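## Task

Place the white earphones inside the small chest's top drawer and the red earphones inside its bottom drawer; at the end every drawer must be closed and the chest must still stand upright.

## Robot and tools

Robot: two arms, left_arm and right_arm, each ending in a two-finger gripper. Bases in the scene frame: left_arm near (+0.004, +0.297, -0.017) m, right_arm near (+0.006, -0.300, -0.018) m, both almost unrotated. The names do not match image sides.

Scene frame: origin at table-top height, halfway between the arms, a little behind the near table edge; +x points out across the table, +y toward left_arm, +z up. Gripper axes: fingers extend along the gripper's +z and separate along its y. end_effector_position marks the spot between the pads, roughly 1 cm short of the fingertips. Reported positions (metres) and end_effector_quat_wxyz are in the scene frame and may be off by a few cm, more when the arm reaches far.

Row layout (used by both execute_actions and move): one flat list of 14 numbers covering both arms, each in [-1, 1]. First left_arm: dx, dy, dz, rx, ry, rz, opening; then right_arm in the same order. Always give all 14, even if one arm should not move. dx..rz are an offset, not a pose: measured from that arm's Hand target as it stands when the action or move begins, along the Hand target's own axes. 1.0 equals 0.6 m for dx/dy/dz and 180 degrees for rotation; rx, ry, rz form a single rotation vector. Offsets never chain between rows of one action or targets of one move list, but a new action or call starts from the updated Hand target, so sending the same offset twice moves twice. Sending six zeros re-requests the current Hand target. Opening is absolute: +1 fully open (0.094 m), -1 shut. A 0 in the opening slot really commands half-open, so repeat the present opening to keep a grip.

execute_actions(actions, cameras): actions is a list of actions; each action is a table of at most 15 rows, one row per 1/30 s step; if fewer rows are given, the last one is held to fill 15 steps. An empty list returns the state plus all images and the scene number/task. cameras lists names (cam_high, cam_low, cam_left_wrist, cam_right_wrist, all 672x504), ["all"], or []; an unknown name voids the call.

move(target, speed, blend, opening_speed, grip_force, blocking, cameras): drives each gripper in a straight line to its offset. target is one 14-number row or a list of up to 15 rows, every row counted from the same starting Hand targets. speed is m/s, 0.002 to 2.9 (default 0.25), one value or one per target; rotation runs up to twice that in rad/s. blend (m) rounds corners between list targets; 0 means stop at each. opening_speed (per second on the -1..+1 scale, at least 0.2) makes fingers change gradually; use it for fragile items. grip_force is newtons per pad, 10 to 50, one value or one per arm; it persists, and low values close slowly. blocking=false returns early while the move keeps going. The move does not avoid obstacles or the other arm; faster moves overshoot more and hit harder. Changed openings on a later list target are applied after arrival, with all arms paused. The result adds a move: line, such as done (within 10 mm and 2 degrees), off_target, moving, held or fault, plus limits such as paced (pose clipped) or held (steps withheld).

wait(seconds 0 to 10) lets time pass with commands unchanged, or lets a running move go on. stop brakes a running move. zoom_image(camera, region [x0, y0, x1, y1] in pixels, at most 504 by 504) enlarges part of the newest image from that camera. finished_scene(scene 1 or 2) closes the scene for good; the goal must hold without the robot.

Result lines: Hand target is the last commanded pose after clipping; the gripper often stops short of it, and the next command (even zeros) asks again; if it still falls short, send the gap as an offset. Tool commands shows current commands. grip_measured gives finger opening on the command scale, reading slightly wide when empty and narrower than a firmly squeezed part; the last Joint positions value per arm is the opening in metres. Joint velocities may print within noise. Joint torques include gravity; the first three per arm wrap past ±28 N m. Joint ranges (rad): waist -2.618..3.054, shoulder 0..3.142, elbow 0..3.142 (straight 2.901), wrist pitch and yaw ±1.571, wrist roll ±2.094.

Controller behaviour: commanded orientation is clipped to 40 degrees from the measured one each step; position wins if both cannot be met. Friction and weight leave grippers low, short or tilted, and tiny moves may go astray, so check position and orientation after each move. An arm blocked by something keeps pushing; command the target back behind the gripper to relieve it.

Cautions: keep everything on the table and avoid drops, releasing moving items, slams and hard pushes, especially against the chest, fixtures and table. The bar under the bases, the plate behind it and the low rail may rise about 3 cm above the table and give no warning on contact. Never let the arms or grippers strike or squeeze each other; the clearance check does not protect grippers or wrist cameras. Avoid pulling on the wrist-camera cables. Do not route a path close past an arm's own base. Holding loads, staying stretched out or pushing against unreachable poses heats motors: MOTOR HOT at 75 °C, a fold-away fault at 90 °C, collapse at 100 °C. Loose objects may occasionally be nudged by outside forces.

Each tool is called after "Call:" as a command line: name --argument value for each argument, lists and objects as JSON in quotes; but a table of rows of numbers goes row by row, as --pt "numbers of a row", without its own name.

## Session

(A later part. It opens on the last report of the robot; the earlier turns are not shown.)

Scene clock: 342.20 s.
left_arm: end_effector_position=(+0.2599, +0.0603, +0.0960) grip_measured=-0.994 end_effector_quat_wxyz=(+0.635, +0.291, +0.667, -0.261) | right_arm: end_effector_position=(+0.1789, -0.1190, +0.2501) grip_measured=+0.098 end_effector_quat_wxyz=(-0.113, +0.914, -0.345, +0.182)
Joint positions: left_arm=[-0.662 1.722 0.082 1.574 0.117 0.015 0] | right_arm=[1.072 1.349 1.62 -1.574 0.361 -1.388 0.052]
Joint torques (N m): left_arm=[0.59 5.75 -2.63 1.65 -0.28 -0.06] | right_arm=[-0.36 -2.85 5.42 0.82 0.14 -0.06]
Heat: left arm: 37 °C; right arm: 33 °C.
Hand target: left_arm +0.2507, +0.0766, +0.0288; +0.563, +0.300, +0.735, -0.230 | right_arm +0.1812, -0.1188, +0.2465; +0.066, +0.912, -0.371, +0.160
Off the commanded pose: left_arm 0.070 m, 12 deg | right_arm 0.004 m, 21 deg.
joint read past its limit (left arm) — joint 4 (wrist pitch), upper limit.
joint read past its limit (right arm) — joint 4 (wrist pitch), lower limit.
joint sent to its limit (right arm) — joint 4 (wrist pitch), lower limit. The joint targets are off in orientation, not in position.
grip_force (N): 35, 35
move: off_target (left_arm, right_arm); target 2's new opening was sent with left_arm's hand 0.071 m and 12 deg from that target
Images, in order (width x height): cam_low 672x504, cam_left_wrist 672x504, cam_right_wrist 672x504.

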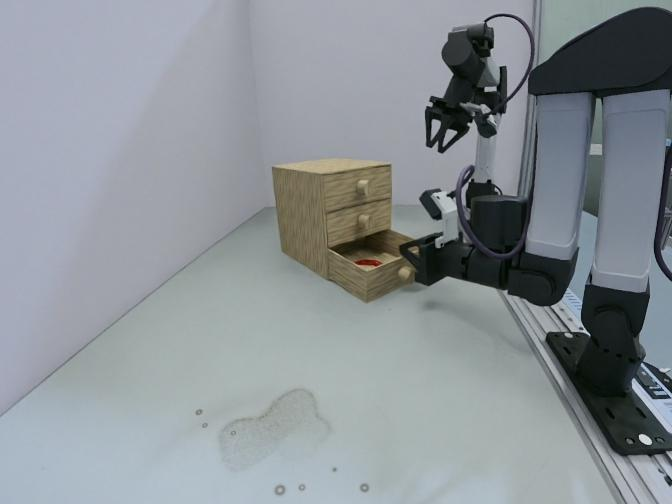

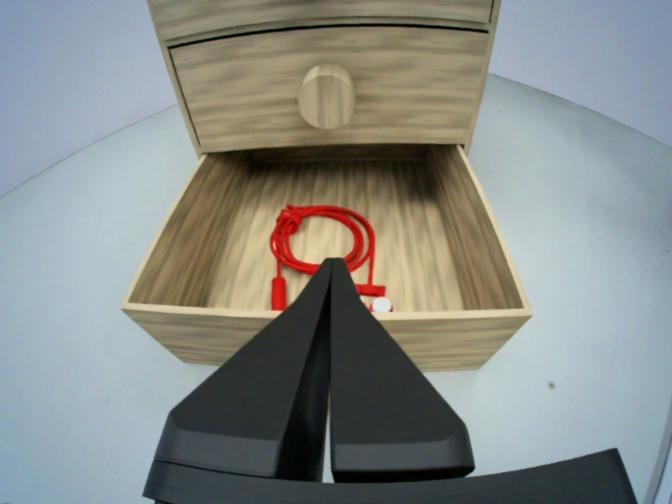

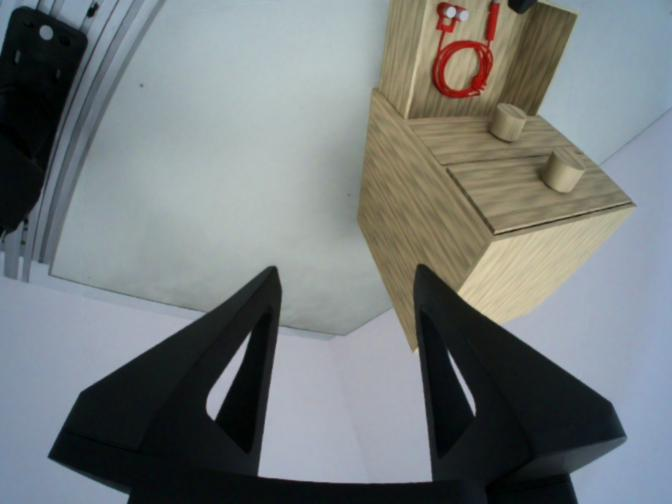

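Call:
move --pt "-0.196 0 -0.1045 0 0.1 0 -1 0 0 0 0 0 0 0.15" --pt "-0.288 0.147 -0.348 0 0.25 0 -1 0 0 0 0 0 0 0.15" --pt "-0.288 0.147 -0.348 0 0.25 0 -1 -0.260 -0.328 0.096 0 0 0 0.15" --cameras '["all"]' --speed '[0.15,0.3,0.3]' --blend '[0.03,0.05,0]'

Scene clock: 353.63 s.
left_arm: end_effector_position=(+0.2044, +0.2518, +0.2471) grip_measured=-0.995 end_effector_quat_wxyz=(+0.245, +0.360, +0.896, -0.086) | right_arm: end_effector_position=(+0.2213, +0.0608, +0.1486) grip_measured=+0.148 end_effector_quat_wxyz=(-0.021, +0.921, -0.351, +0.168)
Joint positions: left_arm=[0.123 1.103 1.414 -1.521 0.38 0.792 0] | right_arm=[1.176 2.158 2.174 -1.555 0.365 -1.231 0.054]
Joint torques (N m): left_arm=[0.62 -0.69 7.86 0.63 0.52 0.09] | right_arm=[-0.03 -11.34 6.43 0.21 0.05 -0.02]
Heat: left arm: 36 °C; right arm: 32 °C.
Hand target: left_arm +0.2004, +0.2494, +0.2498; +0.239, +0.365, +0.894, -0.098 | right_arm +0.2191, +0.0575, +0.1558; -0.025, +0.921, -0.350, +0.168 (not the last commanded pose)
Off the commanded pose: left_arm 0.005 m, 2 deg | right_arm 0.051 m, 10 deg.
grip_force (N): 35, 35
move: held (right_arm; a check stopped the path); path passed 2 of 3 targets; blend cut to 0 m at target 1; limits=held
pose unreachable (right arm): on one or more control steps of this call, first in action 0 (counted from 0), this arm could not follow its commanded pose, so it was not sent that pose on those steps. It may still have moved: this result reports where it is.
cause: moving toward the commanded pose would bring a part of the arm too close to another arm (this arm's wrist (the part past joint 4) and the left arm's wrist camera, 26 mm apart when this arm was first held).

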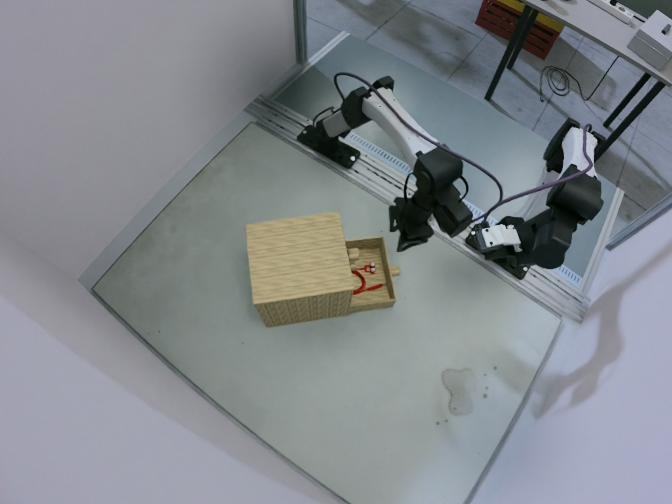

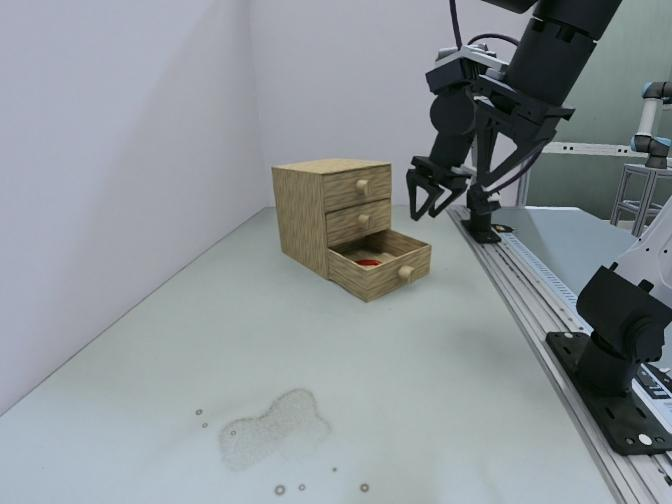

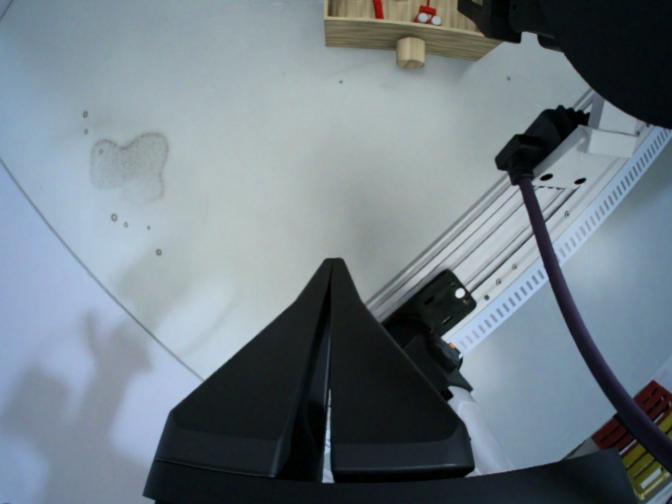

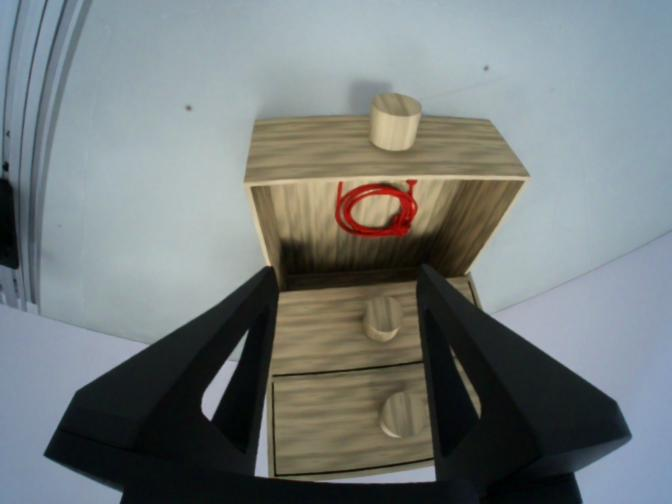

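Call:
move --pt "0.086 0.178 -0.107 -0.125 0 -0.2165 -1 0 0 0 0 0 0 0.15" --pt "0.086 0.178 -0.107 -0.125 0 -0.2165 -1 -0.094 -0.077 -0.023 -0.0572 0.0169 0.0047 0.15" --pt "0.086 0.178 -0.107 -0.125 0 -0.2165 -1 -0.099 -0.041 0.205 -0.0572 0.0169 0.0047 0.15" --cameras '["cam_right_wrist","cam_high","cam_low"]' --speed '[0.3,0.2,0.15]' --blend '[0.05,0.02,0]'

Scene clock: 363.90 s.
left_arm: end_effector_position=(+0.2204, +0.3753, +0.2770) grip_measured=-0.995 end_effector_quat_wxyz=(+0.262, +0.005, +0.965, -0.004) | right_arm: end_effector_position=(+0.2368, +0.1033, +0.0280) grip_measured=+0.148 end_effector_quat_wxyz=(+0.062, +0.913, -0.368, +0.168)
Joint positions: left_arm=[0.566 1.195 1.587 -1.52 0.27 0.491 0] | right_arm=[1.171 2.59 2.434 -1.565 0.364 -1.162 0.054]
Joint torques (N m): left_arm=[0.65 -1.31 7.72 1.01 0.04 -0.15] | right_arm=[-0.24 -11.3 7.2 -0.05 -0.09 0.04]
Heat: left arm: 37 °C; right arm: 35 °C.
Hand target: left_arm +0.2202, +0.3794, +0.2796; +0.259, -0.005, +0.966, +0.001 | right_arm +0.2334, +0.1060, +0.0266; +0.066, +0.912, -0.371, +0.160
Off the commanded pose: left_arm 0.005 m, 1 deg | right_arm 0.004 m, 1 deg.
joint sent to its limit (right arm) — joint 4 (wrist pitch), lower limit. The joint targets still meet the commanded pose.
grip_force (N): 35, 35
move: done; blend cut to 0.047 m at target 1
Images, in order (width x height): cam_high 672x504, cam_low 672x504, cam_right_wrist 672x504.

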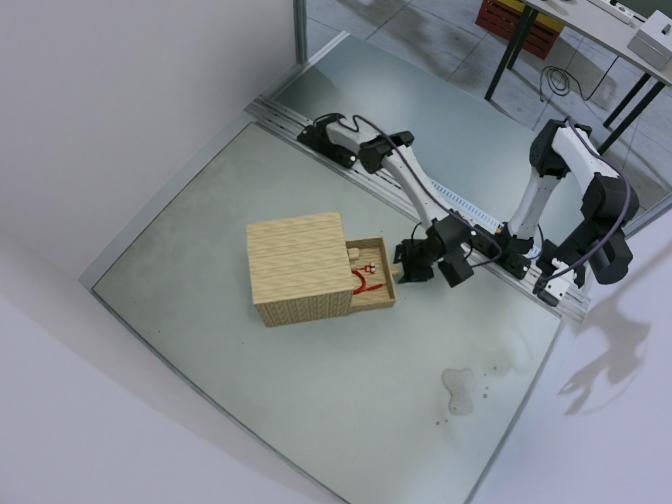

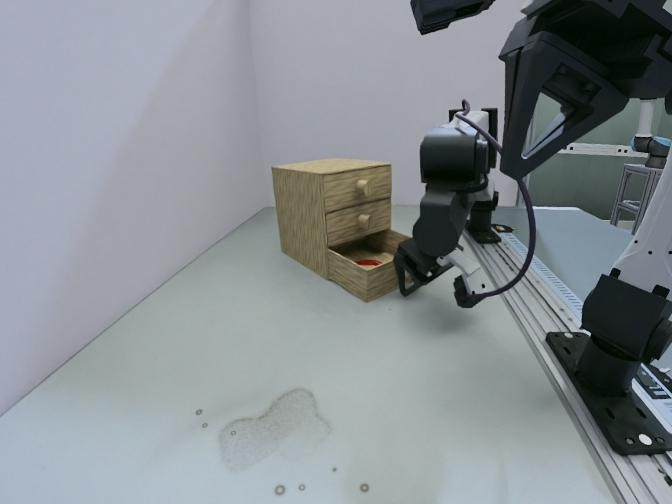

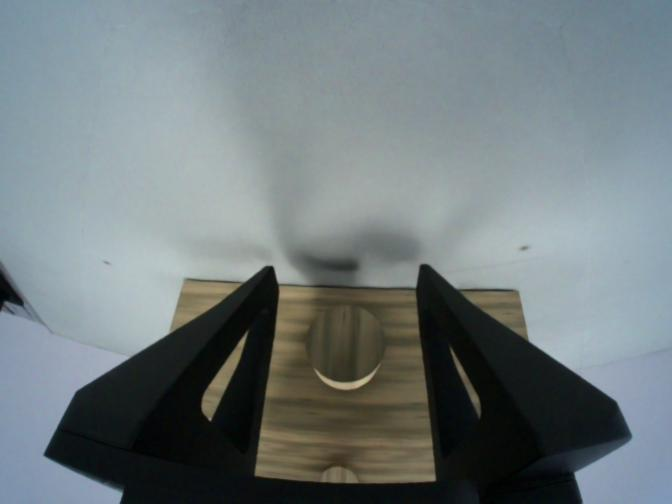

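Call:
move --pt "0 0 0 0 0 0 -1 0 0 0 0 0 0 -1" --pt "0 0 0 0 0 0 -1 0.2005 0 0.073 0 0 0 -1" --cameras '["all"]' --speed '[0.1,0.08]'

Call:
zoom_image --camera "cam_low" --region '[250, 140, 430, 310]'

Scene clock: 370.07 s.
left_arm: end_effector_position=(+0.2204, +0.3753, +0.2770) grip_measured=-0.995 end_effector_quat_wxyz=(+0.262, +0.005, +0.965, -0.004) | right_arm: end_effector_position=(+0.3210, +0.0190, +0.0304) grip_measured=-0.435 end_effector_quat_wxyz=(+0.070, +0.913, -0.368, +0.159)
Joint positions: left_arm=[0.566 1.195 1.587 -1.52 0.27 0.491 0] | right_arm=[0.922 2.37 2.063 -1.336 0.377 -1.424 0.027]
Joint torques (N m): left_arm=[0.65 -1.31 7.73 1.01 0.04 -0.15] | right_arm=[-1.42 -11.14 4.72 0.32 0.1 0]
Heat: left arm: 38 °C; right arm: 36 °C.
Hand target: left_arm +0.2202, +0.3794, +0.2796; +0.259, -0.005, +0.966, +0.001 | right_arm +0.3251, +0.0167, +0.0264; +0.066, +0.912, -0.371, +0.160
Off the commanded pose: left_arm 0.005 m, 1 deg | right_arm 0.006 m, 1 deg.
grip_force (N): 35, 35
move: done

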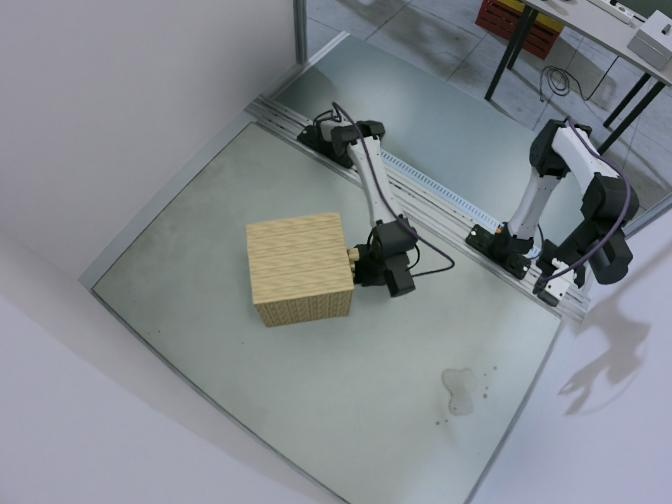

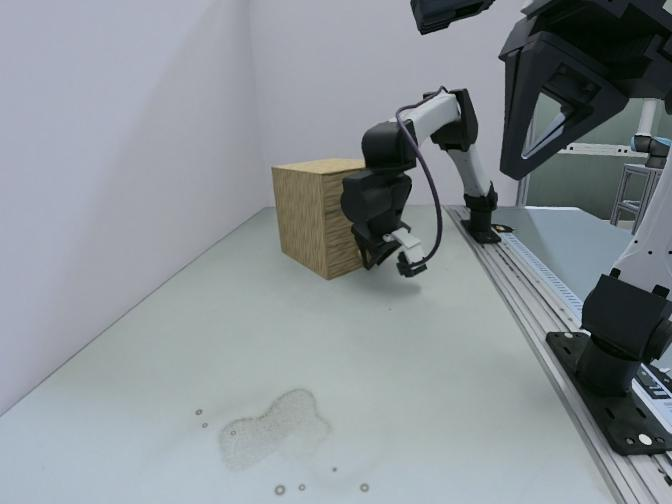

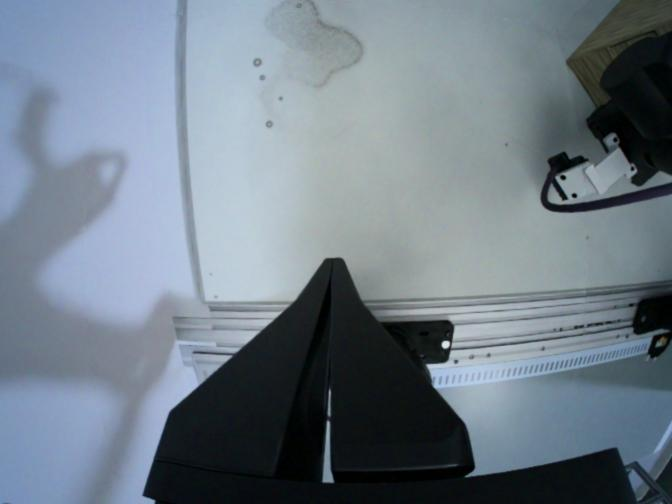

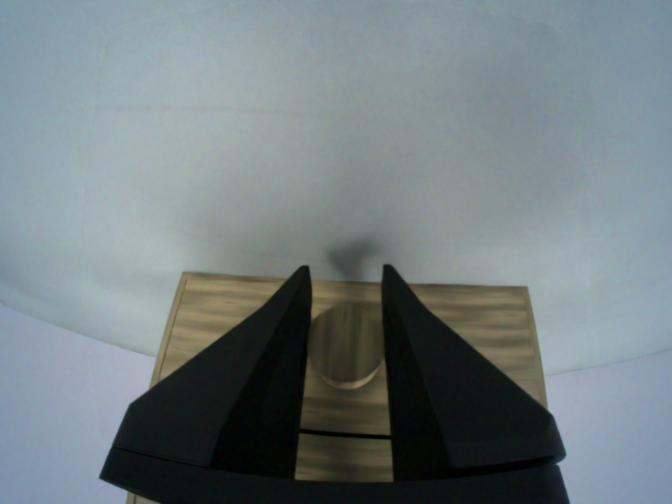

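Scaled by 2.800.

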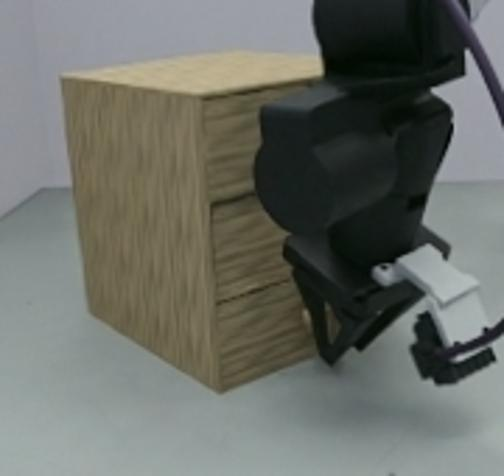

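Call:
move --pt "0 0 0 0 0 0 -1 0.022 0 0.008 0 0 0 -1" --pt "0 0 0 0 0 0 -1 0.0 0 0.0 0 0 0 -1" --pt "0 0 0 0 0 0 -1 0.0 0 0.0 0 0 0 0.15" --pt "0 0 0 0 0 0 -1 -0.15 0 -0.1 0 0 0 0.15" --pt "0 0 0 0 0 0 -1 -0.2 0 -0.35 0 0 0 0.15" --cameras '["all"]' --speed '[0.08,0.1,0.1,0.2,0.25]' --blend '[0,0,0,0.03,0]'

Call:
zoom_image --camera "cam_low" --region '[250, 140, 430, 310]'

Call:
zoom_image --camera "cam_high" --region '[230, 190, 400, 340]'

Scene clock: 376.73 s.
left_arm: end_effector_position=(+0.2204, +0.3753, +0.2770) grip_measured=-0.995 end_effector_quat_wxyz=(+0.262, +0.005, +0.965, -0.004) | right_arm: end_effector_position=(+0.1940, +0.1454, +0.1715) grip_measured=+0.148 end_effector_quat_wxyz=(-0.127, +0.920, -0.332, +0.164)
Joint positions: left_arm=[0.566 1.195 1.587 -1.52 0.27 0.491 0] | right_arm=[1.297 2.341 2.543 -1.557 0.374 -1.183 0.054]
Joint torques (N m): left_arm=[0.65 -1.31 7.72 1.01 0.04 -0.15] | right_arm=[-0.17 -11.77 8.43 0.58 0.07 0.11]
Heat: left arm: 38 °C; right arm: 37 °C.
Hand target: left_arm +0.2202, +0.3794, +0.2796; +0.259, -0.005, +0.966, +0.001 | right_arm +0.1932, +0.1456, +0.1831; +0.066, +0.912, -0.371, +0.160
Off the commanded pose: left_arm 0.005 m, 1 deg | right_arm 0.011 m, 23 deg.
joint sent to its limit (right arm) — joint 4 (wrist pitch), lower limit. The joint targets are off in orientation, not in position.
grip_force (N): 35, 35
move: off_target (right_arm)

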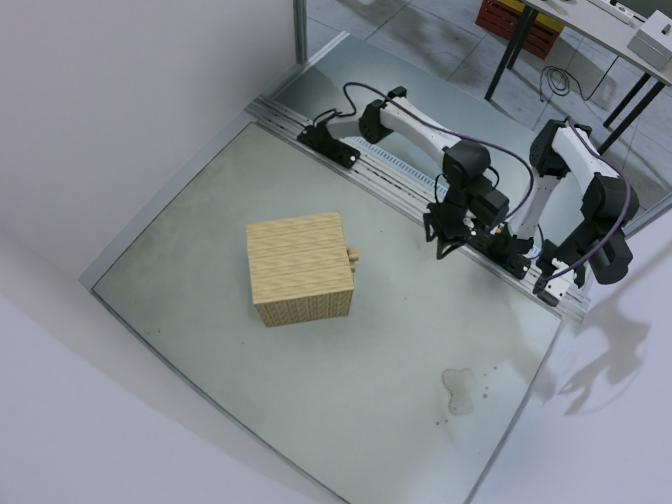

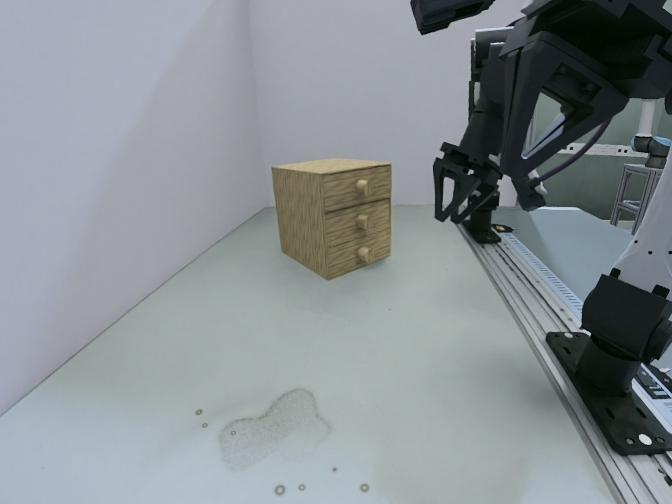

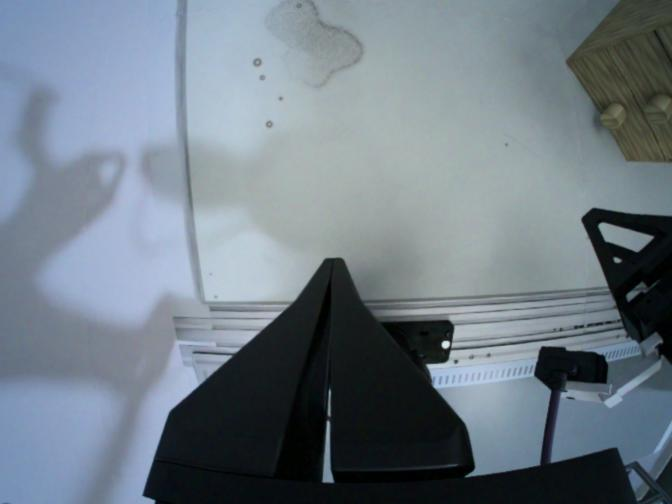

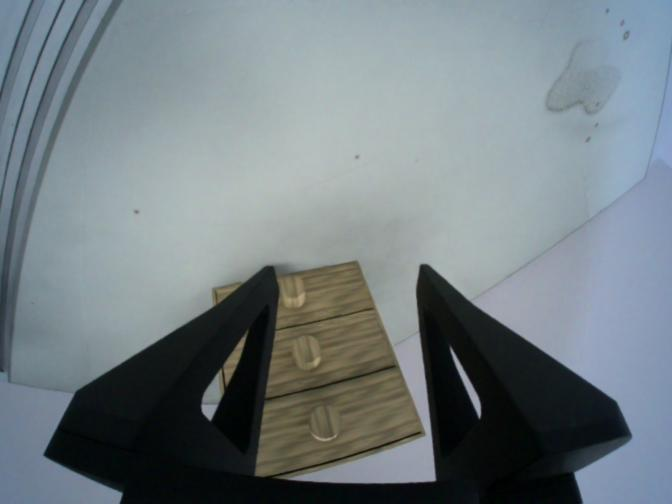

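Scaled by 2.800.

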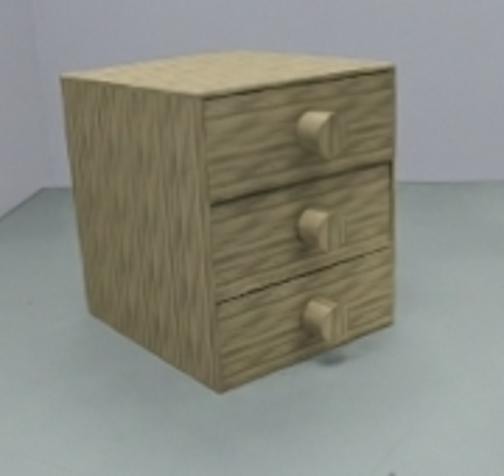

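Scaled by 2.965.

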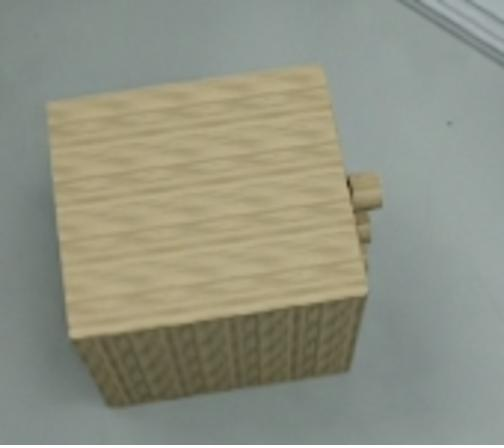

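Call:
zoom_image --camera "cam_low" --region '[310, 150, 400, 290]'

Call:
zoom_image --camera "cam_right_wrist" --region '[200, 240, 450, 490]'

Scaled by 3.600.

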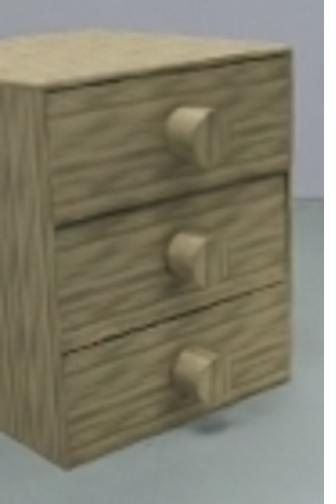

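Scaled by 2.016 from the camera's 672x504 image, which has a finer 960x720 frame.

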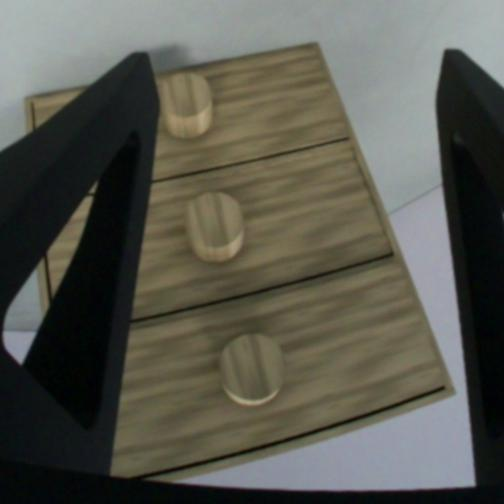

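Call:
move --pt "0 0 0 0 0 0 0.3 0.315 0.329 0 0 0 0 0.15" --pt "-0.053 -0.588 0.2035 0.1503 -0.0789 0.1968 0.3 0.315 0.329 0 0 0 0 0.15" --pt "-0.032 -0.588 0.239 0.1503 -0.0789 0.1968 0.3 0.315 0.329 0 0 0 0 0.15" --pt "-0.130 -0.699 0.2955 0.1503 -0.0789 0.1968 0.3 0.315 0.329 0 0 0 0 0.15" --cameras '["cam_left_wrist","cam_low","cam_right_wrist"]' --speed '[0.3,0.4,0.15,0.08]' --blend '[0.05,0.02,0.005,0]'

Scene clock: 393.57 s.
left_arm: end_effector_position=(+0.3550, -0.0155, +0.1522) grip_measured=+0.297 end_effector_quat_wxyz=(+0.304, +0.353, +0.875, -0.132) | right_arm: end_effector_position=(+0.1822, -0.1211, +0.2520) grip_measured=+0.148 end_effector_quat_wxyz=(-0.112, +0.913, -0.344, +0.190)
Joint positions: left_arm=[-0.675 1.748 1.454 -0.611 0.071 0.04 0.061] | right_arm=[1.066 1.348 1.624 -1.574 0.374 -1.398 0.054]
Joint torques (N m): left_arm=[-0.76 -5.44 10.39 2.44 -0.21 -0.12] | right_arm=[-0.68 -2.88 5.29 0.8 0.08 -0.07]
Heat: left arm: 39 °C; right arm: 37 °C.
Hand target: left_arm +0.3808, -0.0383, +0.1650; +0.355, +0.345, +0.857, -0.142 | right_arm +0.1827, -0.1198, +0.2477; +0.066, +0.912, -0.371, +0.160
Off the commanded pose: left_arm 0.037 m, 6 deg | right_arm 0.005 m, 21 deg.
joint read past its limit (right arm) — joint 4 (wrist pitch), lower limit.
joint sent to its limit (right arm) — joint 4 (wrist pitch), lower limit. The joint targets are off in orientation, not in position.
grip_force (N): 35, 35
move: off_target (left_arm, right_arm); blend cut to 0 m at target 1, 0.0124 m at target 2
Images, in order (width x height): cam_low 672x504, cam_left_wrist 672x504, cam_right_wrist 672x504.

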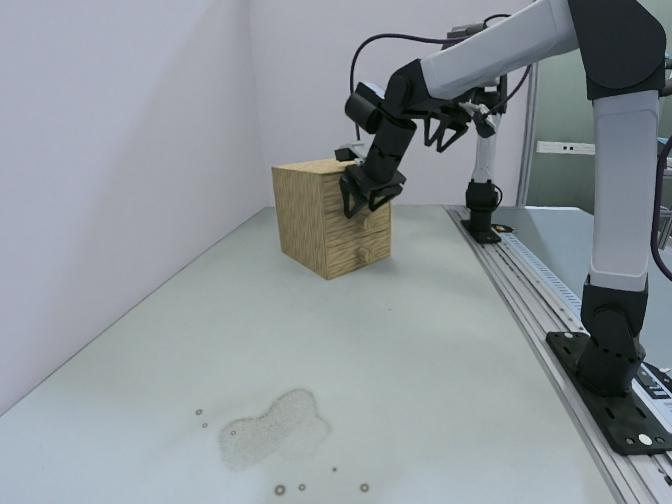

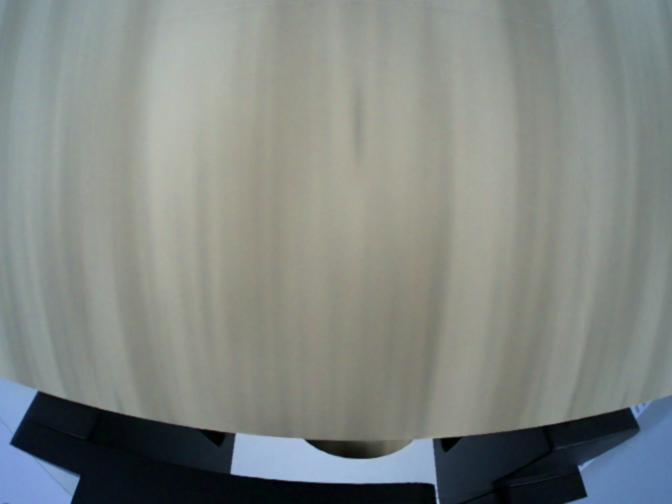

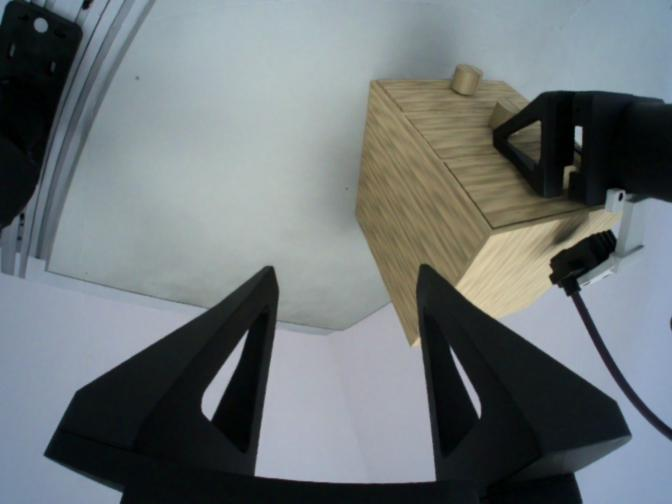

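Call:
move --pt "0.034 0 -0.034 0 0 0 0.3 0 0 0 0 0 0 0.15" --pt "0.094 0 -0.141 0 0 0 0.3 0 0 0 0 0 0 0.15" --pt "0.16 0.15 -0.3 0 0 0 0.3 0 0 0 0 0 0 0.15" --cameras '["cam_high","cam_low","cam_right_wrist"]' --speed '[0.08,0.2,0.25]' --blend '[0.005,0.03,0]'

Call:
zoom_image --camera "cam_low" --region '[310, 150, 400, 290]'

Call:
zoom_image --camera "cam_right_wrist" --region '[340, 60, 640, 260]'

Scene clock: 398.87 s.
left_arm: end_effector_position=(+0.3027, +0.1632, +0.2155) grip_measured=+0.297 end_effector_quat_wxyz=(+0.348, +0.338, +0.864, -0.137) | right_arm: end_effector_position=(+0.1822, -0.1211, +0.2520) grip_measured=+0.148 end_effector_quat_wxyz=(-0.112, +0.913, -0.344, +0.190)
Joint positions: left_arm=[-0.207 1.213 1.176 -0.849 0.358 0.382 0.061] | right_arm=[1.066 1.348 1.624 -1.574 0.374 -1.398 0.054]
Joint torques (N m): left_arm=[0.59 -3.93 9.57 1.28 0.38 0.12] | right_arm=[-0.72 -2.89 5.44 0.87 0.06 -0.08]
Heat: left arm: 39 °C; right arm: 36 °C.
Hand target: left_arm +0.3025, +0.1617, +0.2248; +0.355, +0.345, +0.857, -0.142 | right_arm +0.1827, -0.1198, +0.2477; +0.066, +0.912, -0.371, +0.160
Off the commanded pose: left_arm 0.009 m, 1 deg | right_arm 0.005 m, 21 deg.
joint read past its limit (right arm) — joint 4 (wrist pitch), lower limit.
joint sent to its limit (right arm) — joint 4 (wrist pitch), lower limit. The joint targets are off in orientation, not in position.
grip_force (N): 35, 35
move: off_target (right_arm)
Images, in order (width x height): cam_high 672x504, cam_low 672x504, cam_right_wrist 672x504.

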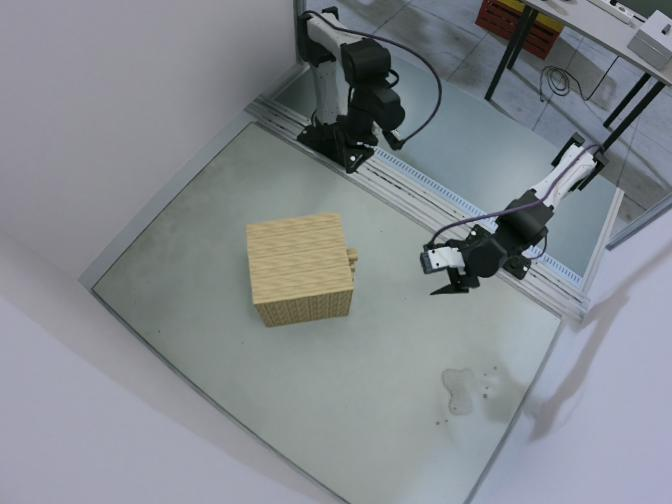

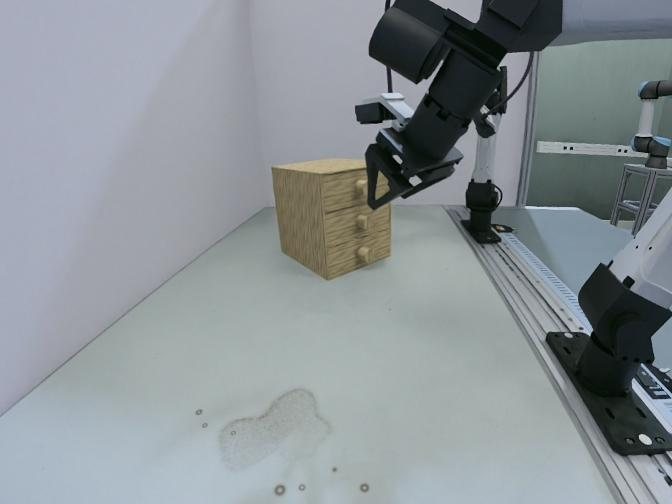

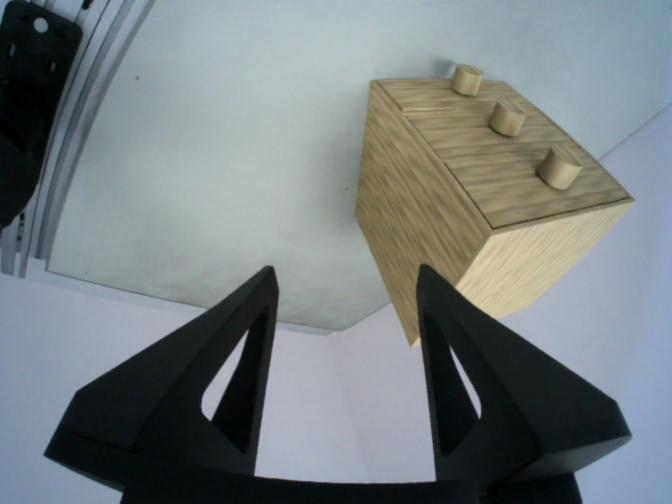

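Scaled by 3.600.

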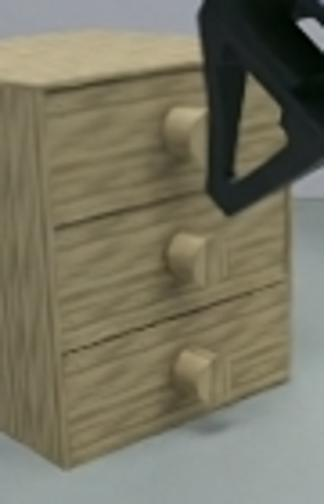

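Scaled by 1.680 from the camera's 672x504 image, which has a finer 960x720 frame.

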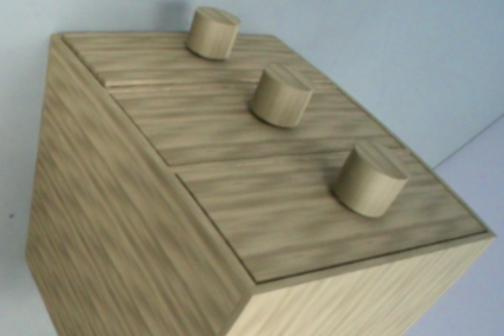

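Call:
zoom_image --camera "cam_right_wrist" --region '[360, 70, 500, 180]'

Call:
zoom_image --camera "cam_low" --region '[320, 210, 400, 285]'

Scaled by 3.600 from the camera's 672x504 image, which has a finer 960x720 frame.

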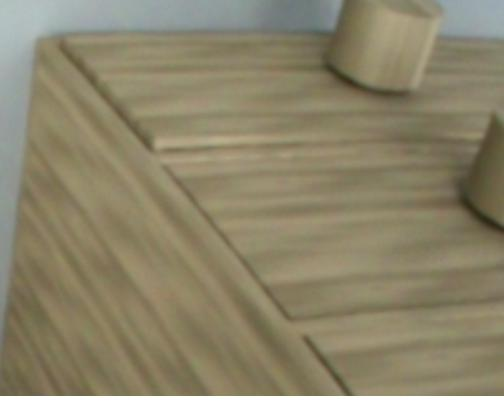

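Scaled by 6.300.

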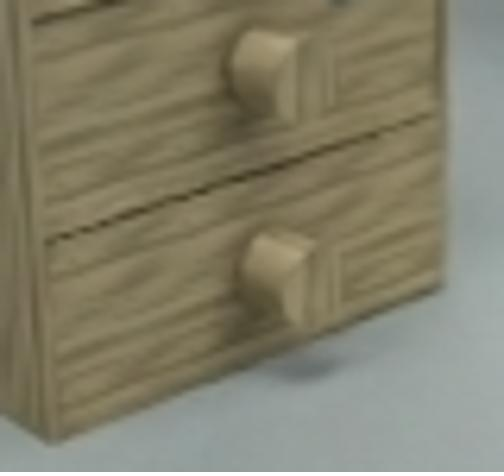

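Call:
move --pt "0.19 0.168 -0.308 0 0 0 0 0 0 0 0 0 0 0.15" --pt "0.19 0.168 -0.308 0 0 0 0 -0.260 -0.328 0.096 0 0 0 0.15" --pt "0.19 0.168 -0.308 0 0 0 0 -0.259 -0.328 0.296 0 0 0 0.15" --pt "0.19 0.168 -0.308 0 0 0 0 -0.125 -0.328 0.345 0 0 0 0.15" --cameras '["cam_right_wrist","cam_low"]' --speed '[0.35,0.35,0.2,0.12]' --blend '[0.05,0.03,0.01,0]'

Scene clock: 412.67 s.
left_arm: end_effector_position=(+0.2247, +0.3895, +0.2696) grip_measured=+0.003 end_effector_quat_wxyz=(+0.390, +0.295, +0.872, -0.019) | right_arm: end_effector_position=(+0.3192, +0.0161, +0.0213) grip_measured=+0.148 end_effector_quat_wxyz=(+0.083, +0.909, -0.377, +0.157)
Joint positions: left_arm=[0.925 1.235 1.461 -1.522 0.752 1.443 0.047] | right_arm=[0.921 2.393 2.064 -1.345 0.377 -1.4 0.054]
Joint torques (N m): left_arm=[0.2 -3.14 7.53 0.27 0.82 0.13] | right_arm=[0.06 -12.74 5.2 0.24 0.07 -0.25]
Heat: left arm: 39 °C; right arm: 34 °C.
Hand target: left_arm +0.2199, +0.3807, +0.2753; +0.355, +0.345, +0.857, -0.142 | right_arm +0.3198, +0.0209, +0.0272; +0.066, +0.912, -0.371, +0.160
Off the commanded pose: left_arm 0.011 m, 16 deg | right_arm 0.008 m, 2 deg.
joint sent to its limit (left arm) — joint 4 (wrist pitch), lower limit. The joint targets are off in orientation, not in position.
grip_force (N): 35, 35
move: off_target (left_arm)
Images, in order (width x height): cam_low 672x504, cam_right_wrist 672x504.

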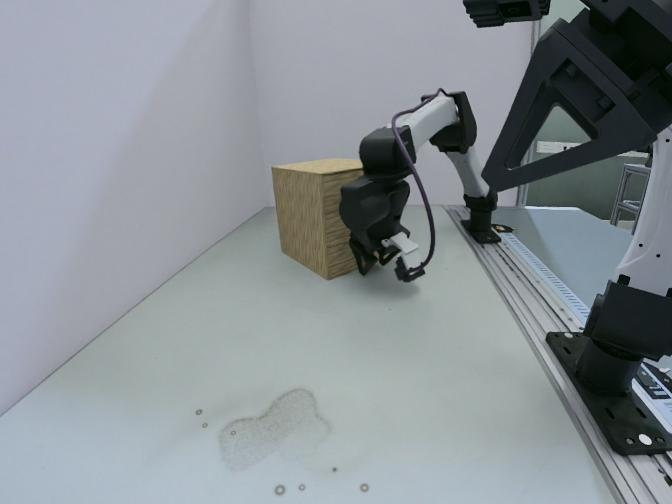

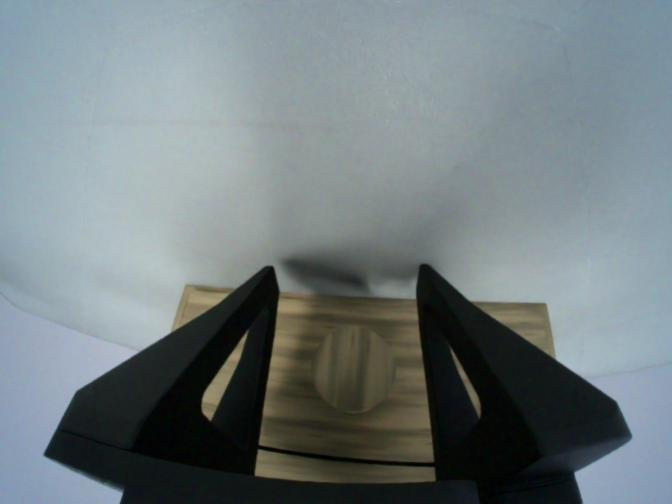

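Call:
move --pt "0 0 0 0 0 0 0 0 0 0 0 0 0 -1" --pt "0 0 0 0 0 0 0 0.05 0 0.012 0 0 0 -1" --pt "0 0 0 0 0 0 0 0.016 0 0.006 0 0 0 -1" --pt "0 0 0 0 0 0 0 0.016 0 0.006 0 0 0 0.15" --pt "0 0 0 0 0 0 0 -0.15 0 -0.1 0 0 0 0.15" --pt "0 0 0 0 0 0 0 -0.2 0 -0.35 0 0 0 0.15" --cameras '["cam_high","cam_low","cam_right_wrist"]' --speed '[0.1,0.06,0.1,0.1,0.2,0.3]' --grip_force 50 --blend '[0,0,0,0,0.03,0]'

Call:
zoom_image --camera "cam_low" --region '[310, 150, 400, 290]'

Call:
zoom_image --camera "cam_right_wrist" --region '[200, 240, 450, 490]'

Scene clock: 419.27 s.
left_arm: end_effector_position=(+0.2247, +0.3895, +0.2696) grip_measured=+0.003 end_effector_quat_wxyz=(+0.390, +0.295, +0.872, -0.019) | right_arm: end_effector_position=(+0.1873, +0.1502, +0.1748) grip_measured=+0.148 end_effector_quat_wxyz=(-0.136, +0.920, -0.333, +0.156)
Joint positions: left_arm=[0.925 1.235 1.461 -1.522 0.752 1.443 0.047] | right_arm=[1.309 2.343 2.56 -1.557 0.362 -1.172 0.054]
Joint torques (N m): left_arm=[0.2 -3.14 7.53 0.27 0.82 0.12] | right_arm=[0.13 -10.95 8.14 0.63 0.16 0.07]
Heat: left arm: 39 °C; right arm: 36 °C.
Hand target: left_arm +0.2199, +0.3807, +0.2753; +0.355, +0.345, +0.857, -0.142 | right_arm +0.1881, +0.1498, +0.1838; +0.066, +0.912, -0.371, +0.160
Off the commanded pose: left_arm 0.011 m, 16 deg | right_arm 0.009 m, 24 deg.
joint sent to its limit (left arm) — joint 4 (wrist pitch), lower limit. The joint targets are off in orientation, not in position.
joint sent to its limit (right arm) — joint 4 (wrist pitch), lower limit. The joint targets are off in orientation, not in position.
move: off_target (left_arm, right_arm)
Images, in order (width x height): cam_high 672x504, cam_low 672x504, cam_right_wrist 672x504.

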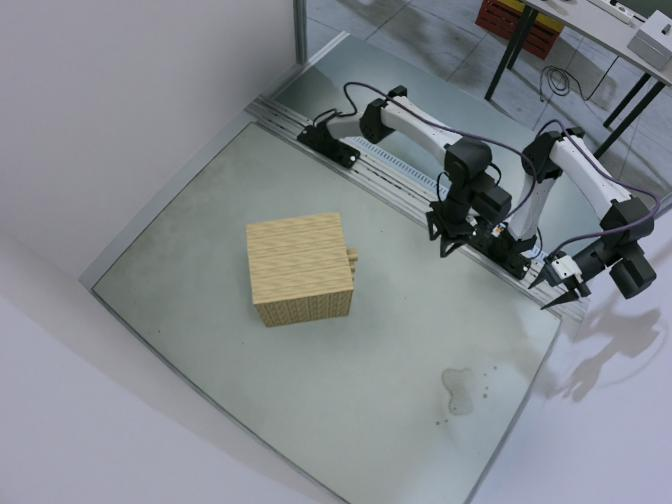

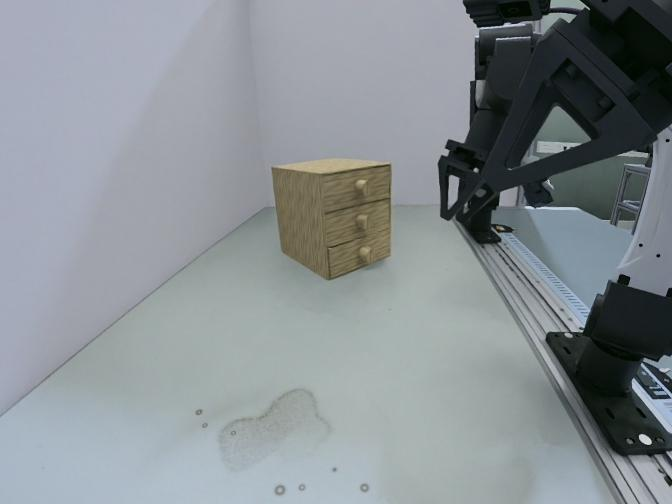

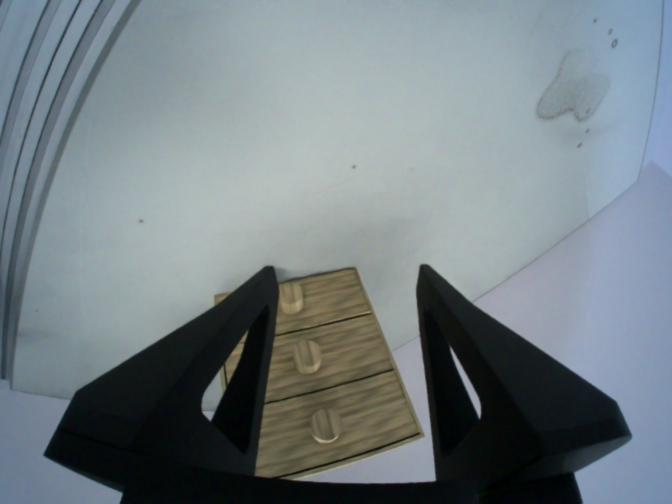

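Scaled by 3.600.

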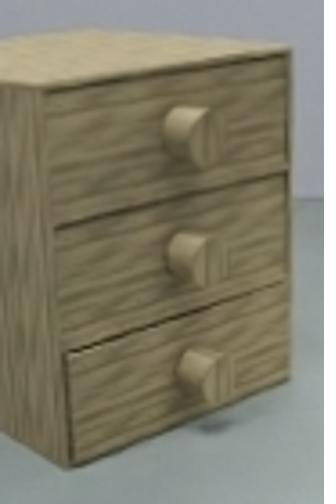

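Scaled by 2.016 from the camera's 672x504 image, which has a finer 960x720 frame.

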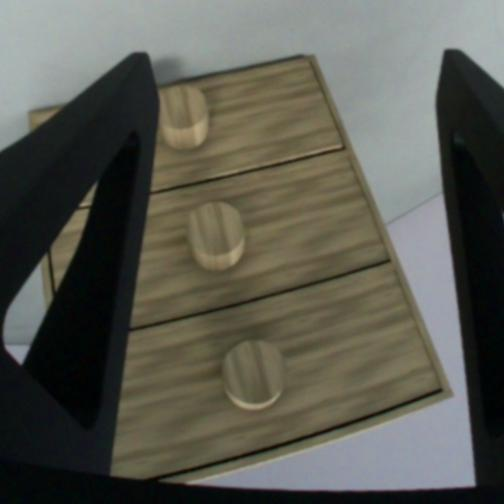

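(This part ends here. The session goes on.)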